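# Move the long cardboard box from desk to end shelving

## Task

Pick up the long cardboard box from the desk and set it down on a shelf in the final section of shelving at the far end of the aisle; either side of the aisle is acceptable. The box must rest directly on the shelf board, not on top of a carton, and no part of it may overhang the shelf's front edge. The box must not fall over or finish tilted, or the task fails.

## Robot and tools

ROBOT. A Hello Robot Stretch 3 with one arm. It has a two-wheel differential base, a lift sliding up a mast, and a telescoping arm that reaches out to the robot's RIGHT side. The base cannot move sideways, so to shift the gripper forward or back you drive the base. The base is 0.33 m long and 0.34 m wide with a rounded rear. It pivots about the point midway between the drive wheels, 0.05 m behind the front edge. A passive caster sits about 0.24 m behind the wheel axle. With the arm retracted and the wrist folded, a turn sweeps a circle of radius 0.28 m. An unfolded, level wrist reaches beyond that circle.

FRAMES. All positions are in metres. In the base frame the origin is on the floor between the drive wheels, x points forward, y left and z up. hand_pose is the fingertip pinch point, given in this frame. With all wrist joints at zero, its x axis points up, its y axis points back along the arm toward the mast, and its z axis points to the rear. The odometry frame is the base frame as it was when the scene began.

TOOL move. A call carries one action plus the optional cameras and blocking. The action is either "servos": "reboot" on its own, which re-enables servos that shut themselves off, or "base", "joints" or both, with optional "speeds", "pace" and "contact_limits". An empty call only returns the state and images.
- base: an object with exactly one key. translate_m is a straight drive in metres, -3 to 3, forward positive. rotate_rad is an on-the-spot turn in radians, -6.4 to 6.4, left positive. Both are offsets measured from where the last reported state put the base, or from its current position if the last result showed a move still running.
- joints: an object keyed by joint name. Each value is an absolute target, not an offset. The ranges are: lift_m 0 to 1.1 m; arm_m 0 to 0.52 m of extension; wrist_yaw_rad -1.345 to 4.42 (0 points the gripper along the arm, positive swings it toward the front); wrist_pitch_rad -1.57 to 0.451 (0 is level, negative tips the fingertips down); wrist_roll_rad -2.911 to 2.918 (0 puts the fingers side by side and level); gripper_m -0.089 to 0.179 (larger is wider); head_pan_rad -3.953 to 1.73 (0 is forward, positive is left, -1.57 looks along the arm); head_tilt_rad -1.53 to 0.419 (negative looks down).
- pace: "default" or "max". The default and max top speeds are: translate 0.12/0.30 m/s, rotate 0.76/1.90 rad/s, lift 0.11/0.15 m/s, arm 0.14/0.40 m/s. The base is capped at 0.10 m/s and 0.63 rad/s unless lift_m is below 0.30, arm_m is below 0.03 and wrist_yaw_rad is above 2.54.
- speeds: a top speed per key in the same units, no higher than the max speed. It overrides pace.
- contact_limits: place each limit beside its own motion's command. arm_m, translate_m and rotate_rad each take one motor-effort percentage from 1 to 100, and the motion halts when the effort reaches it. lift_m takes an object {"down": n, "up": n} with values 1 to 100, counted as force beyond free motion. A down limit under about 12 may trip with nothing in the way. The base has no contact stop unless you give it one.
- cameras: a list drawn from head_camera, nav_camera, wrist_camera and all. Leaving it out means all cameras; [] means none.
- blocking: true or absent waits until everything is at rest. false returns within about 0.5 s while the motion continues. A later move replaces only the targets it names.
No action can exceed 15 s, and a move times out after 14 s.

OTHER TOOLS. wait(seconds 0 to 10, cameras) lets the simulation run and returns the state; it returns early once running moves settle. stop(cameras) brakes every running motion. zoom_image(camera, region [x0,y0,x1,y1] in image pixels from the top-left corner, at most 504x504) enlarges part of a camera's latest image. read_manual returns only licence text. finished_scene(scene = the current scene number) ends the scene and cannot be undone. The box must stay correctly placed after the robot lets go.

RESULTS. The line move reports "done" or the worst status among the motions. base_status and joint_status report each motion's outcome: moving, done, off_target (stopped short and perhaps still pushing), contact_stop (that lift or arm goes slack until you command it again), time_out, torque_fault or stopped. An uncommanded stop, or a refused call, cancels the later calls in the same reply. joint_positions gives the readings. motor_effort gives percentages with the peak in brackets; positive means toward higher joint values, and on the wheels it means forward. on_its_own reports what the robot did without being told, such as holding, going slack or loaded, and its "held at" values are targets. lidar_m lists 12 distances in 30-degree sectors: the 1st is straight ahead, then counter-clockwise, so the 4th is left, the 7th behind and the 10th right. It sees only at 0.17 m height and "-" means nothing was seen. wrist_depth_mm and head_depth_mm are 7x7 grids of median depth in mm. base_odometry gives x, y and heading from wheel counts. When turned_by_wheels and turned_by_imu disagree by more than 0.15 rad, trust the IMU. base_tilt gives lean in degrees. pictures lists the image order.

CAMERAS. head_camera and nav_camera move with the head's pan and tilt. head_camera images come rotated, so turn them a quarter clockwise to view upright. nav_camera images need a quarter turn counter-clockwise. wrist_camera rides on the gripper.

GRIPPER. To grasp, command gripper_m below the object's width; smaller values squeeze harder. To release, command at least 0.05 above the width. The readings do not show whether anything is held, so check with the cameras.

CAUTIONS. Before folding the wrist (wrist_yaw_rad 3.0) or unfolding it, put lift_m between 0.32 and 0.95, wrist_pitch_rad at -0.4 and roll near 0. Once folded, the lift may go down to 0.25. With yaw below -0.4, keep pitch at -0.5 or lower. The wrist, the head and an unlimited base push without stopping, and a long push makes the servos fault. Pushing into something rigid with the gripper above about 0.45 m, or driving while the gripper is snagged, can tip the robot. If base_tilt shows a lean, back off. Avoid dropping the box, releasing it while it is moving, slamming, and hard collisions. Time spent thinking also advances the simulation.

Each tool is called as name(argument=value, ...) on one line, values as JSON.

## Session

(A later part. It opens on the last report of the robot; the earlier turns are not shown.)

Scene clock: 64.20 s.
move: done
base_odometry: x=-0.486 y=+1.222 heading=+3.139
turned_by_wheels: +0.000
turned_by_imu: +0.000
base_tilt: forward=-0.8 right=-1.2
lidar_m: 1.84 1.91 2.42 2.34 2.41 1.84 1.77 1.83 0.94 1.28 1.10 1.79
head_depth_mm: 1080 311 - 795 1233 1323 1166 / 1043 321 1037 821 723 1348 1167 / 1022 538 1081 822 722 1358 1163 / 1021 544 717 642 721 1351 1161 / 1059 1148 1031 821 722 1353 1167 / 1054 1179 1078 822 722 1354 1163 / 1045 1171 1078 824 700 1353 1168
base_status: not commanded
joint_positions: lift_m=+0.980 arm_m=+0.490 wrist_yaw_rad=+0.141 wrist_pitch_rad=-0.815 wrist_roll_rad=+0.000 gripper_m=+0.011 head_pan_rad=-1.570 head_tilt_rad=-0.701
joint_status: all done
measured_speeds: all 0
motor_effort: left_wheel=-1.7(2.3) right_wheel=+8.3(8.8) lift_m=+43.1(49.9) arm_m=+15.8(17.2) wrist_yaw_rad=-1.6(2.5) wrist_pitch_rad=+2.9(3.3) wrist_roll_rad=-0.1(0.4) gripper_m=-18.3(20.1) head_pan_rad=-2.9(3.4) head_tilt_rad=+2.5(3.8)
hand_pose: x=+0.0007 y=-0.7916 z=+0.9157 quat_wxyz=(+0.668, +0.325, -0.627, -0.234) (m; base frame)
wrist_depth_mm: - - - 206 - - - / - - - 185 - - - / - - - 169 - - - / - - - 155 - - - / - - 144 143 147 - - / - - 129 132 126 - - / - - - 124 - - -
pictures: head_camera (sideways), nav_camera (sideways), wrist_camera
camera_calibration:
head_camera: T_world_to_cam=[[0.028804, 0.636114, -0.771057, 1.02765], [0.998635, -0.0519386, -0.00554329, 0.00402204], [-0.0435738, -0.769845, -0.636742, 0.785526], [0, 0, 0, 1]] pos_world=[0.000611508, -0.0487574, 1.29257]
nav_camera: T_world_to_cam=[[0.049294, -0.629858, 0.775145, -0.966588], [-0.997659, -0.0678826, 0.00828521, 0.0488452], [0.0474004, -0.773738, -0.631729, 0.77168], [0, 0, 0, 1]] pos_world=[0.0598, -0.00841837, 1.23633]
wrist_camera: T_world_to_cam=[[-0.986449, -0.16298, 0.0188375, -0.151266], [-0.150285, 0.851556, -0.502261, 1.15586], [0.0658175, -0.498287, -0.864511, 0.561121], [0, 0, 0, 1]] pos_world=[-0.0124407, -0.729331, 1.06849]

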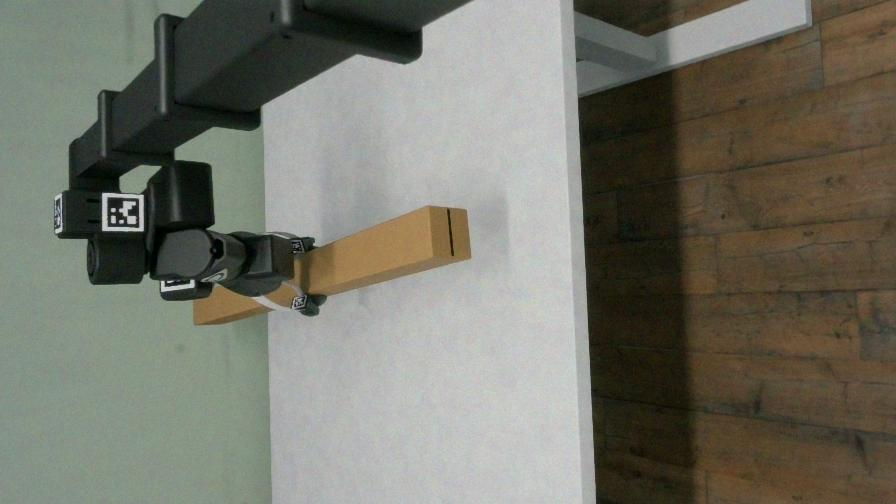

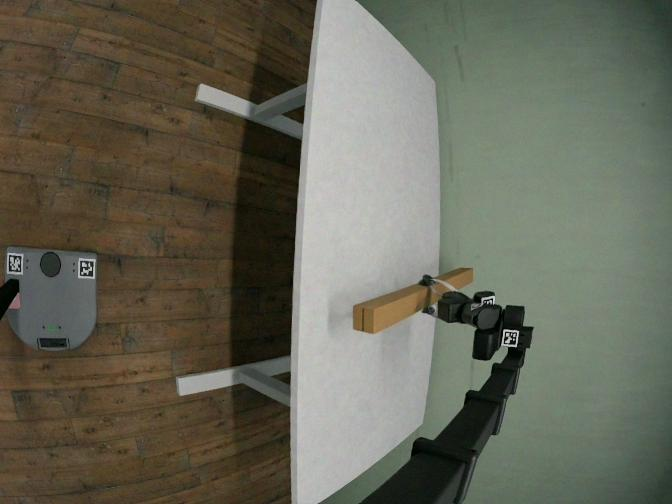

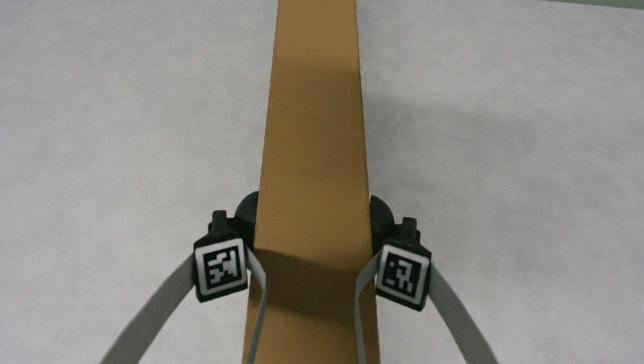

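move(joints={"arm_m":0.3,"lift_m":1.0}, cameras=[])

move(joints={"wrist_yaw_rad":1.571,"head_pan_rad":0.9,"head_tilt_rad":-0.4}, speeds={"wrist_yaw_rad":0.7})

move(joints={"arm_m":0.05,"head_pan_rad":1.57})

Scene clock: 68.93 s.
move: done
base_odometry: x=-0.486 y=+1.222 heading=+3.139
turned_by_wheels: +0.000
turned_by_imu: +0.001
base_tilt: forward=-0.8 right=-1.1
lidar_m: 1.84 1.92 2.42 2.34 2.40 1.84 1.77 1.83 0.94 1.27 1.10 1.79
head_depth_mm: 1066 - 992 825 1229 1323 1168 / 1039 368 1038 823 722 1349 1162 / 1023 364 994 821 681 1359 1166 / 1051 374 442 555 503 1360 1165 / 1060 1168 954 795 723 1350 1165 / 1052 1184 1086 823 722 1361 1169 / 1046 1172 1085 821 699 1358 1166
base_status: not commanded
joint_positions: lift_m=+1.000 arm_m=+0.300 wrist_yaw_rad=+0.141 wrist_pitch_rad=-0.816 wrist_roll_rad=+0.000 gripper_m=+0.011 head_pan_rad=-1.570 head_tilt_rad=-0.700
joint_status: all done
measured_speeds: all 0
motor_effort: left_wheel=-1.2(2.1) right_wheel=+8.4(8.9) lift_m=+35.5(48.1) arm_m=-20.4(22.3) wrist_yaw_rad=-1.4(2.1) wrist_pitch_rad=+3.1(3.2) wrist_roll_rad=-0.2(0.8) gripper_m=-18.3(19.1) head_pan_rad=-2.0(3.3) head_tilt_rad=+3.1(4.1)
hand_pose: x=+0.0007 y=-0.6015 z=+0.9356 quat_wxyz=(+0.668, +0.326, -0.627, -0.234) (m; base frame)
wrist_depth_mm: - - - 207 - - - / - - - 185 - - - / - - - 169 - - - / - - - 155 - - - / - - 144 142 147 - - / - - 129 133 126 - - / - - - 123 - - -
pictures: none
No camera images: "cameras" was empty.

Scene clock: 71.57 s.
move: done
base_odometry: x=-0.486 y=+1.222 heading=+3.139
turned_by_wheels: +0.000
turned_by_imu: +0.000
base_tilt: forward=-0.9 right=-1.2
lidar_m: 1.85 1.92 2.42 2.34 2.42 1.84 1.77 1.83 0.94 1.27 1.10 1.79
head_depth_mm: 1811 1906 2004 2107 2179 1715 1382 / 1967 2089 2203 2381 2261 1718 1380 / 2177 2327 2459 2661 2270 1715 1389 / 2395 2593 2813 2940 2302 1723 1382 / 2698 2931 3209 3228 2292 1732 1390 / 3118 3412 3759 3458 2306 1724 1397 / 3581 3857 - 3218 2325 1739 1397
base_status: not commanded
joint_positions: lift_m=+1.000 arm_m=+0.300 wrist_yaw_rad=+1.569 wrist_pitch_rad=-0.816 wrist_roll_rad=+0.000 gripper_m=+0.011 head_pan_rad=+0.923 head_tilt_rad=-0.398
joint_status: all done
measured_speeds: translate_m=+0.000 rotate_rad=+0.000 lift_m=+0.000 arm_m=+0.000 wrist_yaw_rad=+0.000 wrist_pitch_rad=+0.000 wrist_roll_rad=+0.000 head_pan_rad=-0.024 head_tilt_rad=+0.000
motor_effort: left_wheel=-1.6(2.4) right_wheel=+8.5(8.9) lift_m=+25.1(35.5) arm_m=-18.6(20.7) wrist_yaw_rad=+1.6(3.5) wrist_pitch_rad=+3.1(3.2) wrist_roll_rad=+0.2(0.8) gripper_m=-18.4(19.0) head_pan_rad=-3.4(4.3) head_tilt_rad=+3.8(6.2)
hand_pose: x=+0.1367 y=-0.4455 z=+0.9356 quat_wxyz=(+0.658, +0.657, -0.261, +0.260) (m; base frame)
wrist_depth_mm: - - - 206 - - - / - - - 185 - - - / - - - 169 - - - / - - - 156 - - - / - - 144 142 147 - - / - - 130 132 126 - - / - - - 124 - - -
pictures: head_camera (sideways), nav_camera (sideways), wrist_camera
camera_calibration:
head_camera: T_world_to_cam=[[-0.251293, -0.28351, -0.925459, 1.23067], [-0.764904, 0.644061, 0.0103923, -0.00596755], [0.593105, 0.710498, -0.378706, 0.445855], [0, 0, 0, 1]] pos_world=[0.0402564, 0.0359722, 1.30785]
nav_camera: T_world_to_cam=[[0.184661, 0.324997, 0.927511, -1.16617], [0.832787, -0.552889, 0.0279285, 0.0121879], [0.521888, 0.767262, -0.37275, 0.431786], [0, 0, 0, 1]] pos_world=[-0.0201467, 0.0544488, 1.24225]
wrist_camera: T_world_to_cam=[[0.0205096, -0.999612, 0.0188652, -0.471448], [-0.864559, -0.0272088, -0.501795, 0.597342], [0.502113, -0.0060185, -0.864781, 0.90179], [0, 0, 0, 1]] pos_world=[0.0733052, -0.449585, 1.08849]

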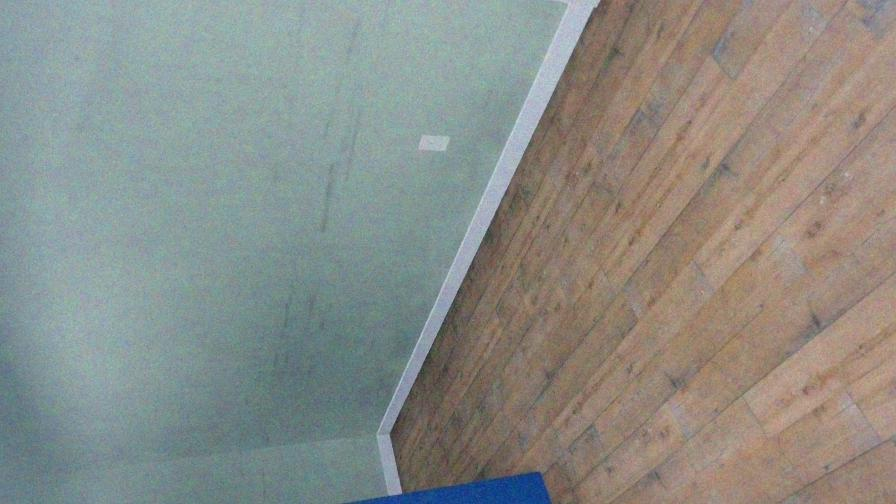

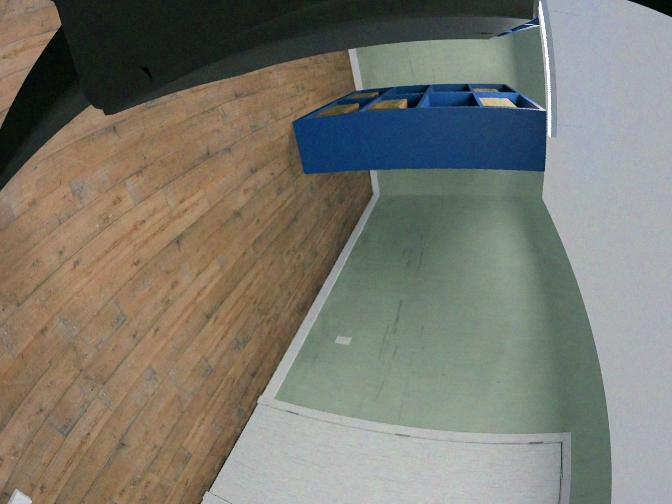

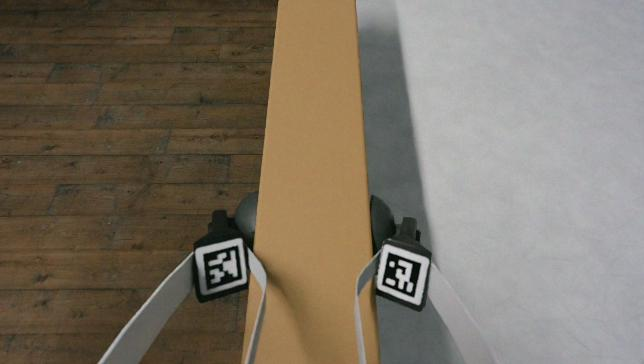

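Scene clock: 74.63 s.
move: done
base_odometry: x=-0.486 y=+1.222 heading=+3.139
turned_by_wheels: +0.000
turned_by_imu: +0.000
base_tilt: forward=-0.9 right=-1.2
lidar_m: 1.84 1.92 2.42 2.35 2.41 1.84 1.77 1.83 0.94 1.28 1.10 1.79
head_depth_mm: 2048 3740 - 3374 2259 1714 1373 / 1976 2138 2269 2449 2263 1715 1384 / 2160 2168 2317 2509 2265 1721 1384 / 3495 3708 - 3377 2283 1724 1388 / 3473 3671 - 3154 2269 1729 1390 / 1953 2087 2228 2404 2278 1731 1392 / 1946 2073 2229 2417 2397 - -
base_status: not commanded
joint_positions: lift_m=+1.000 arm_m=+0.050 wrist_yaw_rad=+1.569 wrist_pitch_rad=-0.816 wrist_roll_rad=+0.000 gripper_m=+0.011 head_pan_rad=+1.581 head_tilt_rad=-0.398
joint_status: all done
measured_speeds: all 0
motor_effort: left_wheel=-1.4(2.2) right_wheel=+8.6(8.9) lift_m=+14.3(24.6) arm_m=-21.1(22.8) wrist_yaw_rad=+0.7(2.3) wrist_pitch_rad=+3.0(3.3) wrist_roll_rad=+0.1(0.8) gripper_m=-17.8(19.3) head_pan_rad=-3.5(4.6) head_tilt_rad=+2.1(4.4)
hand_pose: x=+0.1367 y=-0.1954 z=+0.9356 quat_wxyz=(+0.658, +0.657, -0.261, +0.260) (m; base frame)
wrist_depth_mm: - - - 209 - - - / - - - 186 - - - / - - - 169 - - - / - - - 156 - - - / - - 144 142 - - - / - - 130 133 129 - - / - - - 124 - - -
pictures: head_camera (sideways), nav_camera (sideways), wrist_camera
camera_calibration:
head_camera: T_world_to_cam=[[-0.0254912, -0.378017, -0.925447, 1.2293], [-0.999066, 0.0419364, 0.0103892, -0.00450347], [0.0348826, 0.924848, -0.378733, 0.449254], [0, 0, 0, 1]] pos_world=[0.0111659, 0.0493944, 1.30785]
nav_camera: T_world_to_cam=[[-0.0525641, 0.370069, 0.927516, -1.16475], [0.997041, 0.0716162, 0.0279301, 0.011149], [-0.0560891, 0.92624, -0.372738, 0.435263], [0, 0, 0, 1]] pos_world=[-0.0479263, 0.0270795, 1.24225]
wrist_camera: T_world_to_cam=[[0.0207829, -0.999607, 0.018793, -0.221486], [-0.864552, -0.0274089, -0.501795, 0.604105], [0.502114, -0.00581874, -0.864782, 0.903336], [0, 0, 0, 1]] pos_world=[0.073306, -0.199585, 1.08849]

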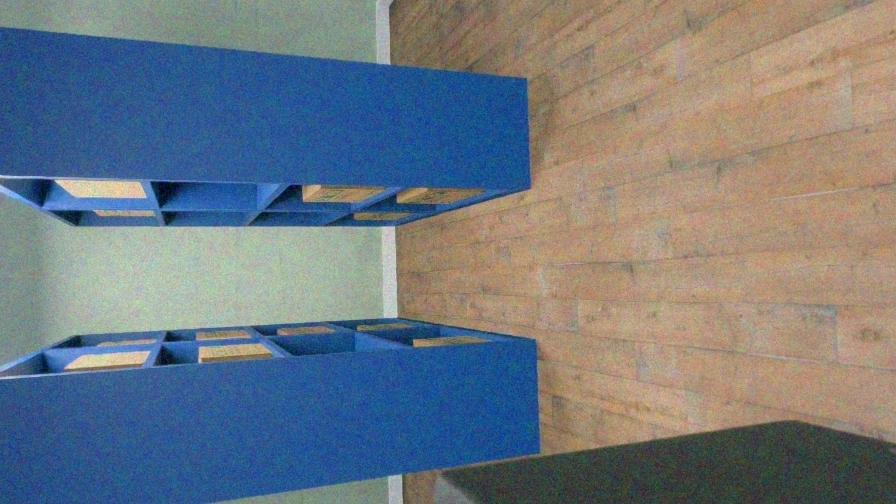

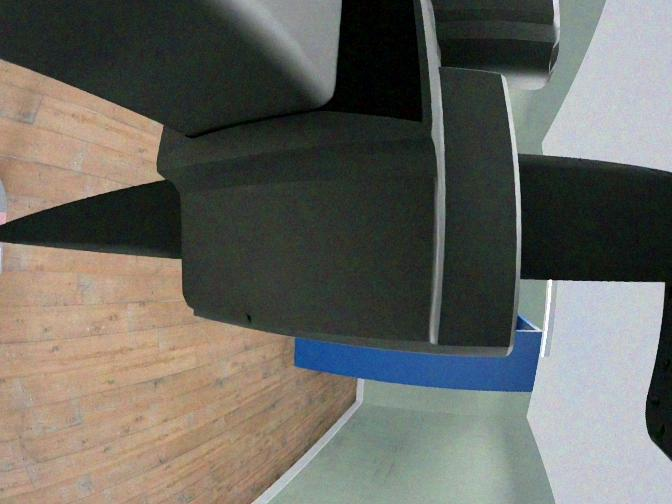

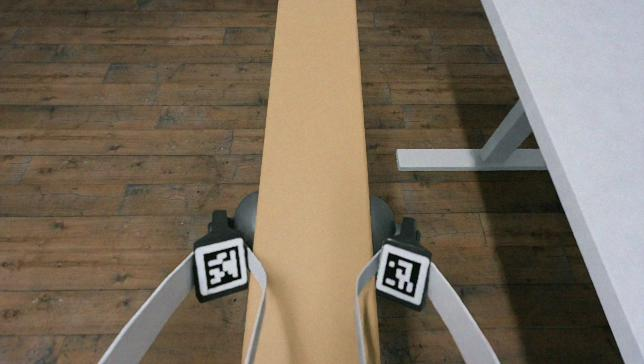

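zoom_image(camera="head_camera", region=[0, 160, 504, 400])

Scaled by 1.000.

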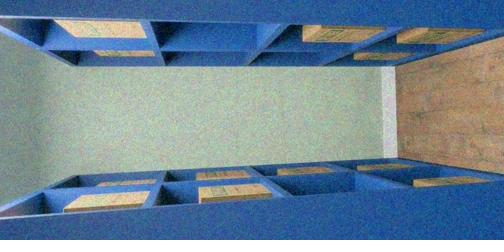

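move(base={"rotate_rad":1.573}, joints={"head_pan_rad":0,"head_tilt_rad":-0.45,"arm_m":0.02}, cameras=["head_camera"])

move(base={"translate_m":1.3}, pace="max")

Scene clock: 82.17 s.
move: done
base_odometry: x=-0.486 y=+1.222 heading=-1.572
turned_by_wheels: +1.573
turned_by_imu: +1.565
base_tilt: forward=-0.9 right=-1.2
lidar_m: 2.34 2.41 1.84 1.77 1.83 0.94 1.27 1.10 1.79 1.84 1.91 2.42
head_depth_mm: 3437 3803 - 2986 2104 440 390 / 1974 2116 2301 2550 2123 1535 1336 / 2013 2126 2300 2534 2117 1631 1334 / 3470 3688 - 3012 2113 1635 1335 / 3430 3691 - 2832 2130 1645 1333 / 1961 2073 2249 2430 2132 1652 1341 / 1903 2038 2225 2475 2132 1655 1341
base_status: done
joint_positions: lift_m=+1.000 arm_m=+0.020 wrist_yaw_rad=+1.569 wrist_pitch_rad=-0.816 wrist_roll_rad=+0.000 gripper_m=+0.011 head_pan_rad=-0.010 head_tilt_rad=-0.449
joint_status: all done
measured_speeds: all 0
motor_effort: left_wheel=-7.4(11.6) right_wheel=+9.9(15.2) lift_m=+17.5(17.9) arm_m=-20.7(22.4) wrist_yaw_rad=+1.1(1.8) wrist_pitch_rad=+3.0(3.2) wrist_roll_rad=-0.3(0.6) gripper_m=-18.2(19.0) head_pan_rad=+3.6(4.4) head_tilt_rad=-2.4(4.8)
hand_pose: x=+0.1367 y=-0.1654 z=+0.9356 quat_wxyz=(+0.658, +0.657, -0.261, +0.260) (m; base frame)
wrist_depth_mm: - - - 209 - - - / - - - 186 - - - / - - - 169 - - - / - - - 155 - - - / - - 144 142 - - - / - - 130 132 129 - - / - 1000 - 124 - - -
pictures: head_camera (sideways)
camera_calibration:
head_camera: T_world_to_cam=[[-0.423229, 0.0335058, -0.905403, 1.20555], [0.0624461, 0.998018, 0.00774287, -0.00756944], [0.903868, -0.0532619, -0.424482, 0.503569], [0, 0, 0, 1]] pos_world=[0.0555348, -0.00601734, 1.30532]

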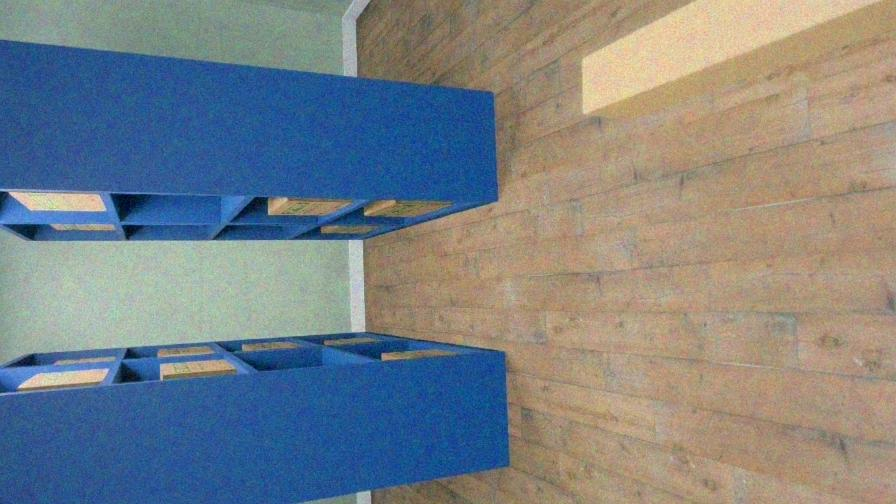

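Scene clock: 96.13 s.
move: done
base_odometry: x=-0.488 y=-0.078 heading=-1.572
turned_by_wheels: +0.000
turned_by_imu: +0.005
base_tilt: forward=-0.8 right=-1.2
lidar_m: 1.07 1.07 1.85 1.78 1.85 2.50 2.17 2.23 1.91 1.86 1.93 1.09
head_depth_mm: 881 941 1007 1105 1192 446 393 / 1314 1724 1530 1410 1275 1394 1333 / 1978 2510 2544 2156 2030 1641 1336 / 2419 2614 2824 2944 2120 1641 1340 / 2394 2591 2805 2832 2120 1654 1337 / 1813 1697 1862 1925 1548 1499 1339 / 1170 1243 996 1073 1166 1294 1337
base_status: done
joint_positions: lift_m=+1.000 arm_m=+0.020 wrist_yaw_rad=+1.569 wrist_pitch_rad=-0.816 wrist_roll_rad=+0.000 gripper_m=+0.011 head_pan_rad=+0.000 head_tilt_rad=-0.450
joint_status: not commanded
measured_speeds: all 0
motor_effort: left_wheel=-2.3(6.1) right_wheel=+9.2(15.6) lift_m=+24.1(24.4) arm_m=-18.0(21.1) wrist_yaw_rad=+1.0(2.1) wrist_pitch_rad=+2.9(3.3) wrist_roll_rad=+0.0(0.7) gripper_m=-18.3(19.1) head_pan_rad=+3.4(4.2) head_tilt_rad=-3.0(4.2)
hand_pose: x=+0.1367 y=-0.1654 z=+0.9356 quat_wxyz=(+0.658, +0.657, -0.261, +0.260) (m; base frame)
wrist_depth_mm: - - - 208 - - - / - - - 186 - - - / - - - 169 - - - / - - - 155 - - - / - - 144 142 - - - / - - 130 133 129 - - / - - - 124 - - -
pictures: head_camera (sideways), nav_camera (sideways), wrist_camera
camera_calibration:
head_camera: T_world_to_cam=[[-0.424943, 0.0292864, -0.904746, 1.20469], [0.0523473, 0.998599, 0.00773782, -0.00752903], [0.903705, -0.0440729, -0.42588, 0.505341], [0, 0, 0, 1]] pos_world=[0.0556413, -0.00549086, 1.30522]
nav_camera: T_world_to_cam=[[0.417875, 0.0488512, 0.90719, -1.14104], [0.0630673, -0.997704, 0.0246749, 0.0210324], [0.906313, 0.046903, -0.419997, 0.490935], [0, 0, 0, 1]] pos_world=[0.0305437, 0.0536988, 1.24081]
wrist_camera: T_world_to_cam=[[0.0208692, -0.999605, 0.0188432, -0.191559], [-0.86455, -0.0275087, -0.501793, 0.604908], [0.502113, -0.00581886, -0.864782, 0.90351], [0, 0, 0, 1]] pos_world=[0.0733062, -0.169586, 1.08849]

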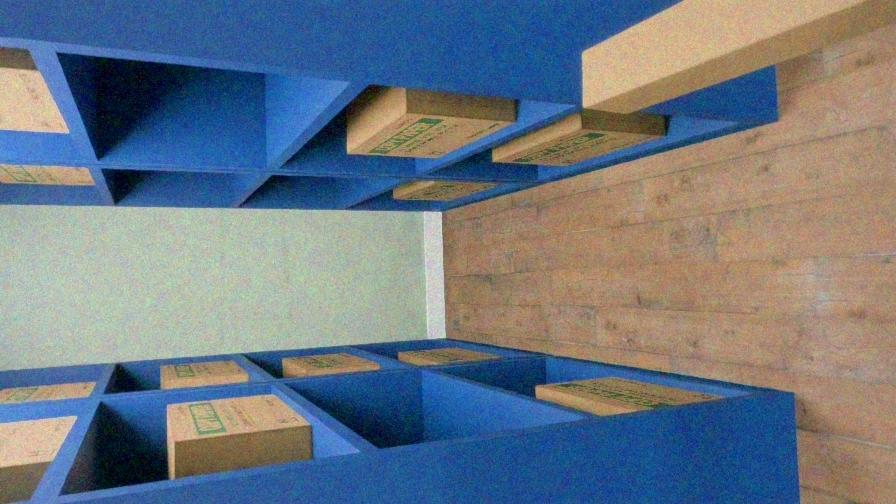

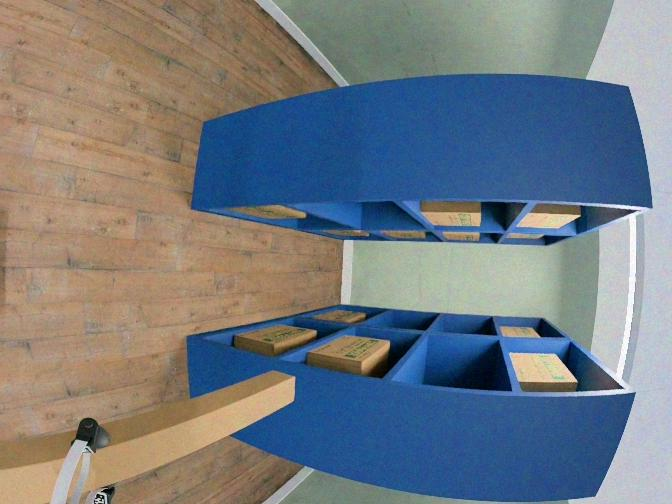

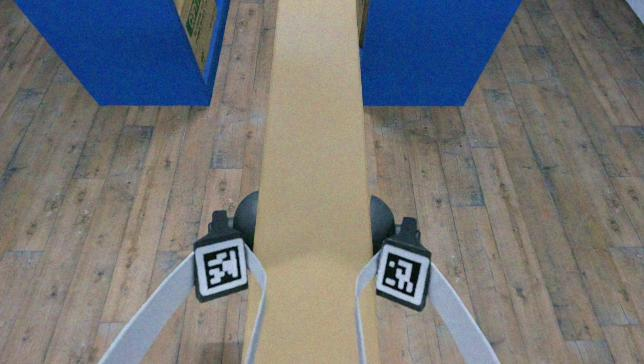

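move(base={"translate_m":1.35}, joints={"lift_m":0.85}, pace="max", cameras=[])

move(joints={"head_pan_rad":-0.7,"head_tilt_rad":-0.55})

Scene clock: 115.10 s.
move: time_out
base_odometry: x=-0.489 y=-1.428 heading=-1.572
turned_by_wheels: +0.000
turned_by_imu: +0.006
base_tilt: forward=-0.8 right=-1.2
lidar_m: 1.18 0.63 0.31 0.30 0.31 0.39 3.47 2.62 0.43 0.35 0.36 0.50
head_depth_mm: 1221 1357 1244 1576 1256 948 526 / 1261 1367 1420 1590 1373 1286 1230 / 1294 1395 1511 1644 1796 1633 1334 / 1294 1399 1502 1641 1802 1644 1333 / 1281 1383 1502 1633 1787 1644 1343 / 1271 1365 1469 1560 1718 1499 1295 / 1201 1222 1051 1108 1094 1046 909
base_status: translate_m time_out (by the wheels' count: +1.3503 of +1.3500)
joint_positions: lift_m=+0.850 arm_m=+0.020 wrist_yaw_rad=+1.569 wrist_pitch_rad=-0.816 wrist_roll_rad=+0.000 gripper_m=+0.011 head_pan_rad=+0.000 head_tilt_rad=-0.450
joint_status: all done
measured_speeds: all 0
motor_effort: left_wheel=-0.5(6.7) right_wheel=+2.2(15.1) lift_m=+43.6(44.7) arm_m=-14.3(17.7) wrist_yaw_rad=+1.3(2.1) wrist_pitch_rad=+3.1(3.4) wrist_roll_rad=+0.0(0.8) gripper_m=-18.0(19.3) head_pan_rad=+2.9(4.0) head_tilt_rad=-1.3(3.8)
hand_pose: x=+0.1366 y=-0.1654 z=+0.7855 quat_wxyz=(+0.658, +0.657, -0.261, +0.260) (m; base frame)
wrist_depth_mm: - 972 - 210 991 301 218 / - - - 186 590 324 218 / - - - 169 494 323 217 / - - - 156 493 323 217 / - - 144 142 151 324 227 / 593 - 130 132 129 303 217 / 569 849 - 124 546 301 217
pictures: none
No camera images: "cameras" was empty.

not run: a stop that you did not command came earlier in this reply.

move(joints={"head_pan_rad":-0.75,"head_tilt_rad":-0.5})

Scene clock: 119.83 s.
move: done
base_odometry: x=-0.489 y=-1.428 heading=-1.572
turned_by_wheels: +0.000
turned_by_imu: +0.001
base_tilt: forward=-0.8 right=-1.2
lidar_m: 1.18 0.63 0.31 0.30 0.31 0.39 3.47 2.61 0.43 0.35 0.36 0.49
head_depth_mm: 695 743 797 655 478 413 507 / 750 805 858 657 478 568 536 / 730 797 868 659 498 602 619 / 655 711 779 661 543 646 723 / 597 642 695 661 828 889 825 / 548 585 630 661 760 864 498 / 512 559 632 743 1144 963 1203
base_status: not commanded
joint_positions: lift_m=+0.850 arm_m=+0.020 wrist_yaw_rad=+1.569 wrist_pitch_rad=-0.816 wrist_roll_rad=+0.000 gripper_m=+0.011 head_pan_rad=-0.753 head_tilt_rad=-0.498
joint_status: all done
measured_speeds: all 0
motor_effort: left_wheel=-0.4(1.0) right_wheel=+2.0(2.0) lift_m=+42.9(43.5) arm_m=-13.4(14.1) wrist_yaw_rad=+1.4(2.0) wrist_pitch_rad=+3.1(3.4) wrist_roll_rad=+0.3(0.8) gripper_m=-18.0(18.6) head_pan_rad=-3.5(4.5) head_tilt_rad=-3.8(5.8)
hand_pose: x=+0.1366 y=-0.1654 z=+0.7855 quat_wxyz=(+0.658, +0.657, -0.261, +0.260) (m; base frame)
wrist_depth_mm: - 969 - 208 988 302 219 / - - - 186 593 322 217 / - - - 169 501 323 218 / - - - 155 497 323 217 / - - 144 142 151 325 228 / 598 - 130 132 129 301 217 / 567 853 - 123 545 304 217
pictures: head_camera (sideways), nav_camera (sideways), wrist_camera
camera_calibration:
head_camera: T_world_to_cam=[[-0.321471, 0.341133, -0.883337, 1.17615], [0.721022, 0.692893, 0.00518617, -0.00829867], [0.613827, -0.635239, -0.468709, 0.56284], [0, 0, 0, 1]] pos_world=[0.0385938, -0.0379349, 1.30279]
nav_camera: T_world_to_cam=[[0.369889, -0.279364, 0.88608, -1.11325], [-0.635135, -0.772096, 0.0217056, 0.0292115], [0.678075, -0.570809, -0.463024, 0.548327], [0, 0, 0, 1]] pos_world=[0.0585255, 0.0245411, 1.23968]
wrist_camera: T_world_to_cam=[[0.0208846, -0.999605, 0.0188265, -0.188716], [-0.864954, -0.027509, -0.501096, 0.528964], [0.501416, -0.00581891, -0.865187, 0.77414], [0, 0, 0, 1]] pos_world=[0.0733045, -0.169586, 0.93839]

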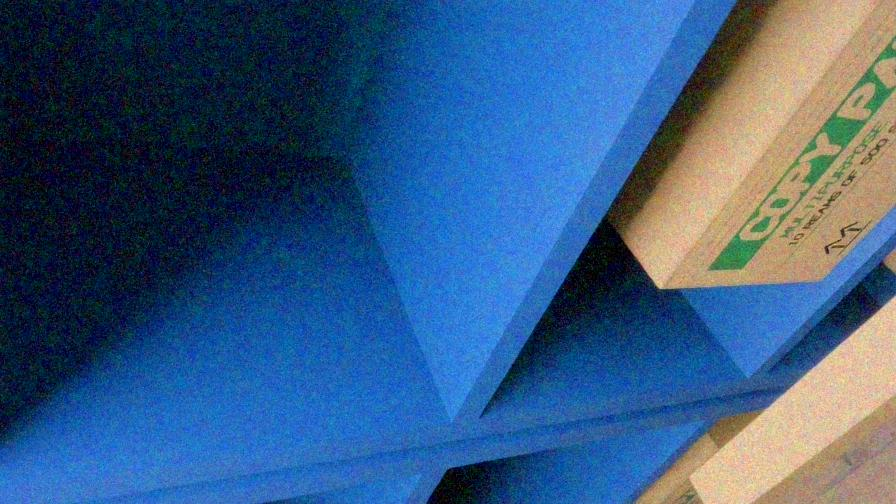

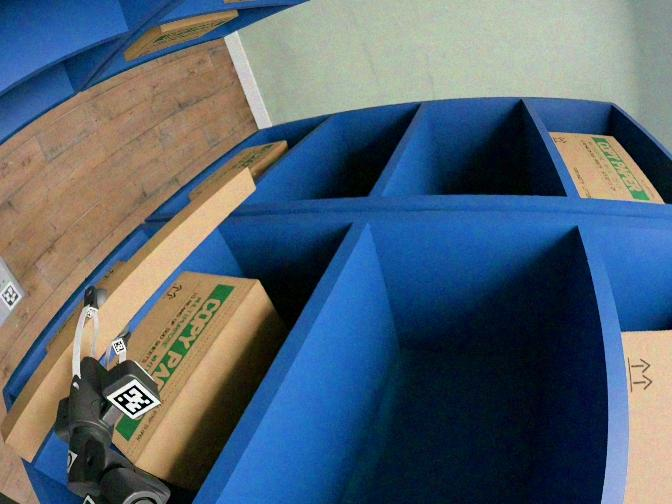

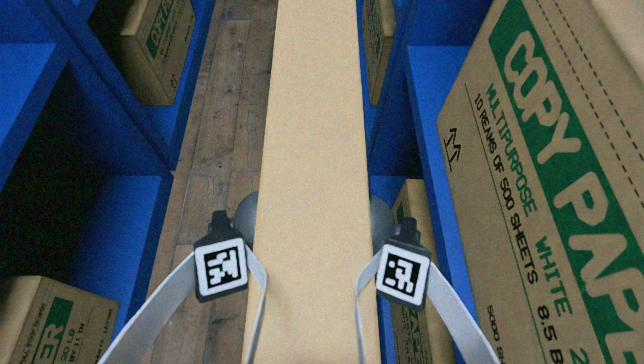

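move(base={"translate_m":0.87}, joints={"lift_m":0.68,"head_pan_rad":-1.0,"head_tilt_rad":-0.7})

Scene clock: 132.47 s.
move: done
base_odometry: x=-0.491 y=-2.298 heading=-1.573
turned_by_wheels: +0.000
turned_by_imu: +0.004
base_tilt: forward=-0.9 right=-1.2
lidar_m: 0.69 0.43 0.31 0.30 0.35 0.40 1.17 0.58 0.38 0.35 0.36 0.49
head_depth_mm: 631 697 620 470 401 800 686 / 663 735 619 470 880 797 701 / 698 765 620 470 903 800 731 / 734 805 619 470 955 796 873 / 780 848 620 503 950 816 941 / 788 837 618 523 954 950 598 / 707 755 619 881 929 1077 633
base_status: done
joint_positions: lift_m=+0.680 arm_m=+0.020 wrist_yaw_rad=+1.569 wrist_pitch_rad=-0.816 wrist_roll_rad=+0.000 gripper_m=+0.011 head_pan_rad=-1.003 head_tilt_rad=-0.701
joint_status: all done
measured_speeds: all 0
motor_effort: left_wheel=-1.8(7.6) right_wheel=+9.2(14.8) lift_m=+43.7(44.6) arm_m=-11.1(13.2) wrist_yaw_rad=+1.4(2.2) wrist_pitch_rad=+3.3(3.5) wrist_roll_rad=+0.0(0.8) gripper_m=-17.5(19.0) head_pan_rad=+3.6(4.5) head_tilt_rad=-2.4(5.5)
hand_pose: x=+0.1366 y=-0.1654 z=+0.6155 quat_wxyz=(+0.658, +0.657, -0.261, +0.260) (m; base frame)
wrist_depth_mm: - - - 205 - - - / - - - 185 - - - / - 951 980 168 545 - - / 600 880 870 155 547 477 262 / 601 815 144 142 444 436 250 / 606 - 130 132 129 409 232 / 572 699 - 124 485 385 215
pictures: head_camera (sideways), nav_camera (sideways), wrist_camera
camera_calibration:
head_camera: T_world_to_cam=[[-0.317679, 0.552121, -0.770871, 1.0295], [0.870097, 0.492849, -0.00557698, 0.0048722], [0.376844, -0.672504, -0.636967, 0.783136], [0, 0, 0, 1]] pos_world=[0.0276919, -0.0441489, 1.29247]
nav_camera: T_world_to_cam=[[0.380199, -0.504819, 0.774988, -0.968421], [-0.804864, -0.593401, 0.00832088, 0.0476367], [0.455678, -0.626924, -0.631921, 0.769423], [0, 0, 0, 1]] pos_world=[0.0559244, 0.0217603, 1.23633]
wrist_camera: T_world_to_cam=[[0.0208846, -0.999605, 0.0188265, -0.185516], [-0.864954, -0.027509, -0.501096, 0.443777], [0.501416, -0.00581891, -0.865187, 0.627058], [0, 0, 0, 1]] pos_world=[0.0733045, -0.169586, 0.76839]

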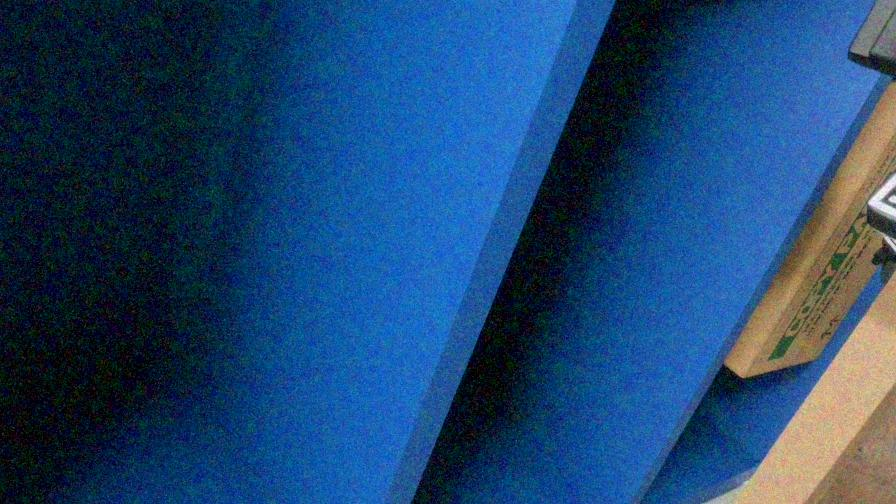

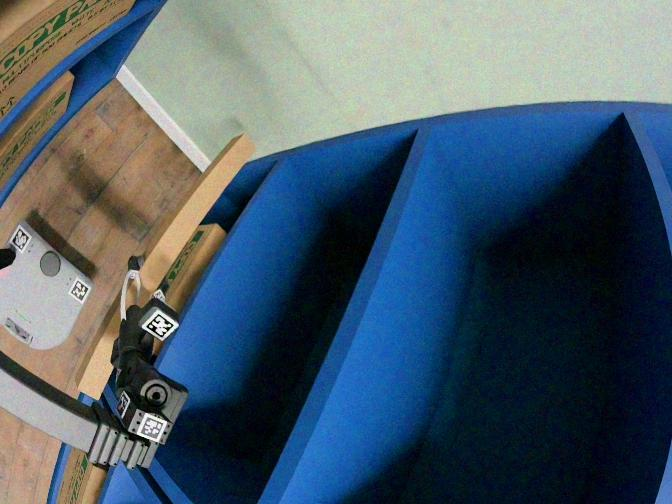

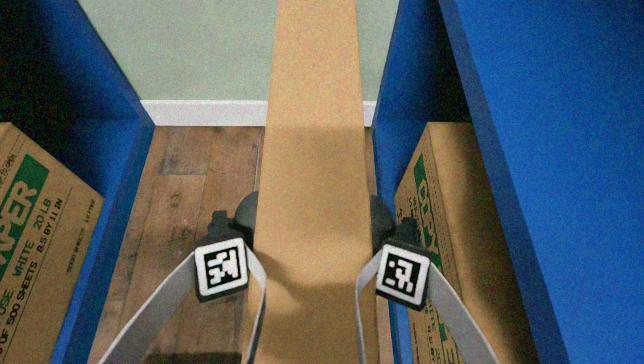

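move(joints={"lift_m":0.695,"arm_m":0.33}, contact_limits={"arm_m":45})

Scene clock: 138.30 s.
move: done
base_odometry: x=-0.491 y=-2.298 heading=-1.573
turned_by_wheels: +0.000
turned_by_imu: +0.001
base_tilt: forward=-0.9 right=-1.2
lidar_m: 0.69 0.43 0.31 0.30 0.35 0.40 1.17 0.58 0.38 0.35 0.36 0.49
head_depth_mm: 632 695 620 471 402 691 686 / 664 734 621 471 599 736 699 / 701 765 619 470 790 763 816 / 737 801 620 470 879 797 902 / 780 852 619 505 878 816 1054 / 786 833 618 524 901 963 1145 / 707 755 619 876 927 1125 1165
base_status: not commanded
joint_positions: lift_m=+0.695 arm_m=+0.330 wrist_yaw_rad=+1.570 wrist_pitch_rad=-0.816 wrist_roll_rad=+0.000 gripper_m=+0.011 head_pan_rad=-1.000 head_tilt_rad=-0.701
joint_status: all done
measured_speeds: all 0
motor_effort: left_wheel=-2.4(2.9) right_wheel=+8.9(9.6) lift_m=+42.1(48.6) arm_m=+21.6(23.6) wrist_yaw_rad=+0.5(1.9) wrist_pitch_rad=+3.2(3.4) wrist_roll_rad=+0.0(0.8) gripper_m=-18.4(19.1) head_pan_rad=+3.1(3.9) head_tilt_rad=+0.0(2.3)
contact_limits: arm_m 45 (drawing in: default 39, maximum 55; extending or still: default 48, maximum 70)
hand_pose: x=+0.1366 y=-0.4753 z=+0.6305 quat_wxyz=(+0.658, +0.657, -0.260, +0.260) (m; base frame)
wrist_depth_mm: - - - 206 - - - / - - - 186 - - - / 964 981 - 169 - - - / 904 902 - 156 - - - / 856 259 145 142 152 260 261 / 784 240 130 132 129 244 246 / 731 222 225 124 226 228 229
pictures: head_camera (sideways), nav_camera (sideways), wrist_camera
camera_calibration:
head_camera: T_world_to_cam=[[-0.319131, 0.551271, -0.77088, 1.02949], [0.868785, 0.495159, -0.00556492, 0.00484989], [0.37864, -0.671505, -0.636956, 0.783146], [0, 0, 0, 1]] pos_world=[0.0277994, -0.0440446, 1.29247]
nav_camera: T_world_to_cam=[[0.38154, -0.503804, 0.77499, -0.96847], [-0.803275, -0.59555, 0.00831036, 0.0476722], [0.457358, -0.625701, -0.631919, 0.769362], [0, 0, 0, 1]] pos_world=[0.0559296, 0.0218617, 1.23633]
wrist_camera: T_world_to_cam=[[0.0213305, -0.999595, 0.0188544, -0.495627], [-0.864944, -0.0279088, -0.501093, 0.442575], [0.501416, -0.00561938, -0.865188, 0.638329], [0, 0, 0, 1]] pos_world=[0.0733058, -0.479487, 0.783391]

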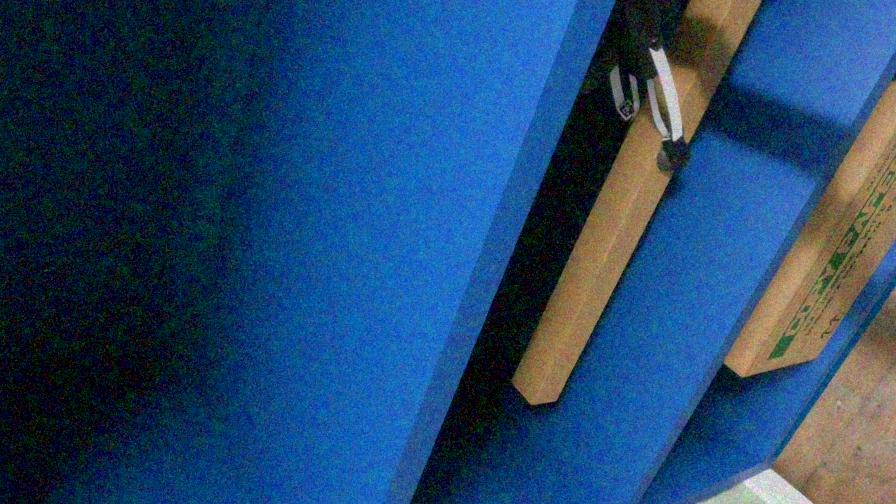

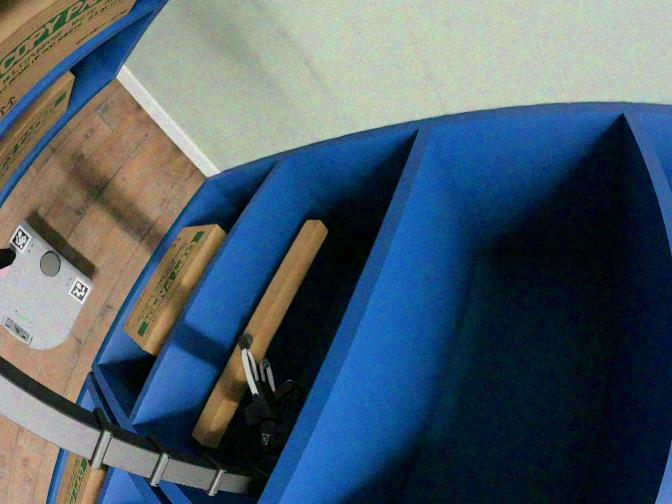

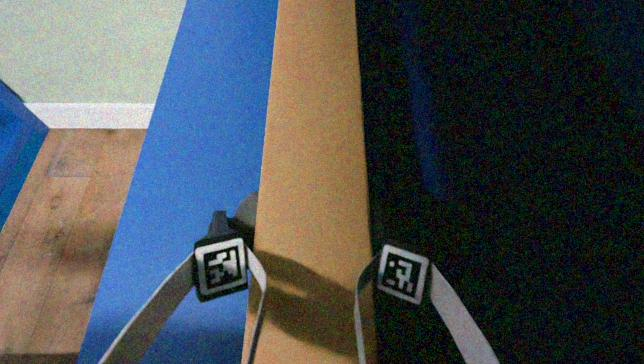

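move(joints={"lift_m":0.643}, cameras=[])

move(joints={"lift_m":0.62}, speeds={"lift_m":0.02}, contact_limits={"lift_m":{"down":14}})

Scene clock: 140.53 s.
move: done
base_odometry: x=-0.491 y=-2.298 heading=-1.573
turned_by_wheels: +0.000
turned_by_imu: +0.000
base_tilt: forward=-0.8 right=-1.2
lidar_m: 0.69 0.43 0.31 0.30 0.35 0.40 1.17 0.58 0.38 0.35 0.36 0.49
head_depth_mm: 632 697 619 469 400 693 685 / 663 734 620 470 629 755 701 / 698 766 619 471 903 779 815 / 735 798 618 470 950 798 900 / 779 851 619 505 881 816 1050 / 784 835 620 524 927 962 1141 / 706 756 619 879 927 1127 1165
base_status: not commanded
joint_positions: lift_m=+0.643 arm_m=+0.330 wrist_yaw_rad=+1.570 wrist_pitch_rad=-0.816 wrist_roll_rad=+0.000 gripper_m=+0.011 head_pan_rad=-1.000 head_tilt_rad=-0.701
joint_status: all done
measured_speeds: all 0
motor_effort: left_wheel=-2.0(2.9) right_wheel=+9.2(9.4) lift_m=+14.8(36.3) arm_m=+21.0(22.2) wrist_yaw_rad=+1.0(1.5) wrist_pitch_rad=+3.2(3.4) wrist_roll_rad=+0.4(0.5) gripper_m=-18.4(18.8) head_pan_rad=+3.3(3.9) head_tilt_rad=+0.3(1.0)
contact_limits: arm_m 45 (drawing in: default 39, maximum 55; extending or still: default 48, maximum 70)
hand_pose: x=+0.1366 y=-0.4753 z=+0.5785 quat_wxyz=(+0.658, +0.657, -0.260, +0.260) (m; base frame)
wrist_depth_mm: - - - 206 - - - / - 262 262 185 264 262 268 / 917 243 243 169 247 247 249 / 852 223 223 155 225 226 226 / 769 205 145 142 201 208 208 / 189 190 130 132 129 193 193 / 178 174 177 124 176 179 180
pictures: none
No camera images: "cameras" was empty.

Scene clock: 141.60 s.
move: contact_stop
base_odometry: x=-0.491 y=-2.298 heading=-1.573
turned_by_wheels: +0.000
turned_by_imu: +0.000
base_tilt: forward=-0.9 right=-1.2
lidar_m: 0.69 0.43 0.31 0.30 0.35 0.40 1.17 0.58 0.38 0.35 0.36 0.49
head_depth_mm: 633 697 621 471 402 695 686 / 664 735 621 470 630 746 701 / 699 766 620 471 903 779 815 / 737 803 621 470 951 797 901 / 782 851 621 505 892 817 1054 / 786 832 619 525 928 965 1141 / 708 758 620 879 926 1130 1163
base_status: not commanded
joint_positions: lift_m=+0.629 arm_m=+0.330 wrist_yaw_rad=+1.571 wrist_pitch_rad=-0.795 wrist_roll_rad=-0.003 gripper_m=+0.011 head_pan_rad=-1.000 head_tilt_rad=-0.701
joint_status: lift_m contact_stop (moved -0.014 of -0.023)
measured_speeds: all 0
on_its_own: lift_m is slack since a contact_stop (your +0.620 is given up)
motor_effort: left_wheel=-2.8(3.6) right_wheel=+8.9(9.5) lift_m=+28.2(28.2) arm_m=+20.1(21.2) wrist_yaw_rad=-1.1(1.4) wrist_pitch_rad=-0.7(3.3) wrist_roll_rad=+1.0(1.3) gripper_m=-18.5(18.9) head_pan_rad=+2.8(3.9) head_tilt_rad=+0.9(1.1)
contact_limits: arm_m 45 (drawing in: default 39, maximum 55; extending or still: default 48, maximum 70); lift_m down 14 (down: maximum 72; up: maximum 65)
hand_pose: x=+0.1408 y=-0.4751 z=+0.5682 quat_wxyz=(+0.655, +0.654, -0.266, +0.268) (m; base frame)
wrist_depth_mm: - - - 213 - - - / - 254 255 191 259 261 262 / 908 232 235 170 238 239 241 / 850 212 210 156 219 218 218 / 194 195 145 143 191 198 200 / 179 179 131 132 129 183 187 / 168 165 168 123 167 172 173
pictures: head_camera (sideways), nav_camera (sideways), wrist_camera
camera_calibration:
head_camera: T_world_to_cam=[[-0.319194, 0.551206, -0.7709, 1.02952], [0.868724, 0.495264, -0.00557671, 0.00487105], [0.378725, -0.67148, -0.636932, 0.783113], [0, 0, 0, 1]] pos_world=[0.0277997, -0.0440443, 1.29247]
nav_camera: T_world_to_cam=[[0.381593, -0.503813, 0.774957, -0.968433], [-0.803234, -0.595606, 0.00830255, 0.047681], [0.457386, -0.62564, -0.631959, 0.769408], [0, 0, 0, 1]] pos_world=[0.0559297, 0.0218619, 1.23633]
wrist_camera: T_world_to_cam=[[0.0243966, -0.999475, 0.0212988, -0.496093], [-0.854059, -0.0319111, -0.519197, 0.421903], [0.519605, -0.00552375, -0.854389, 0.573653], [0, 0, 0, 1]] pos_world=[0.0743606, -0.4792, 0.71974]

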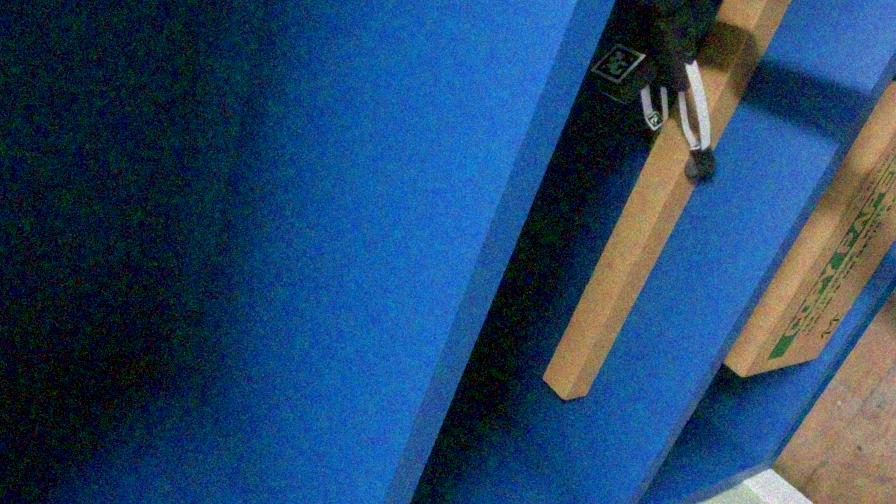

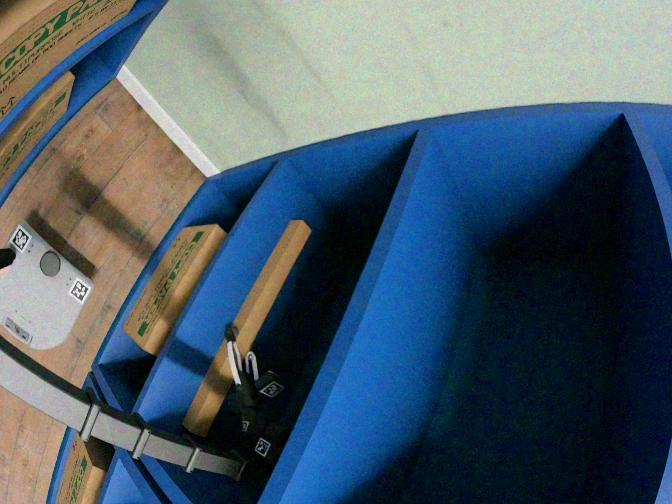

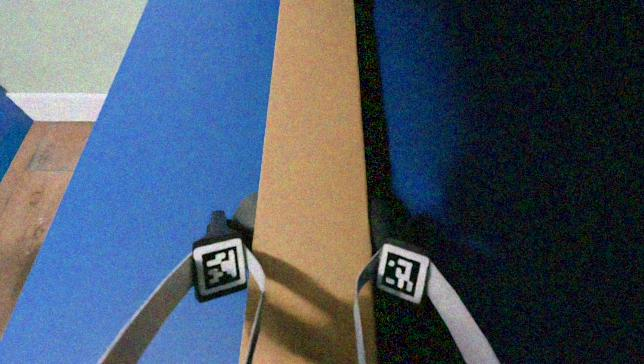

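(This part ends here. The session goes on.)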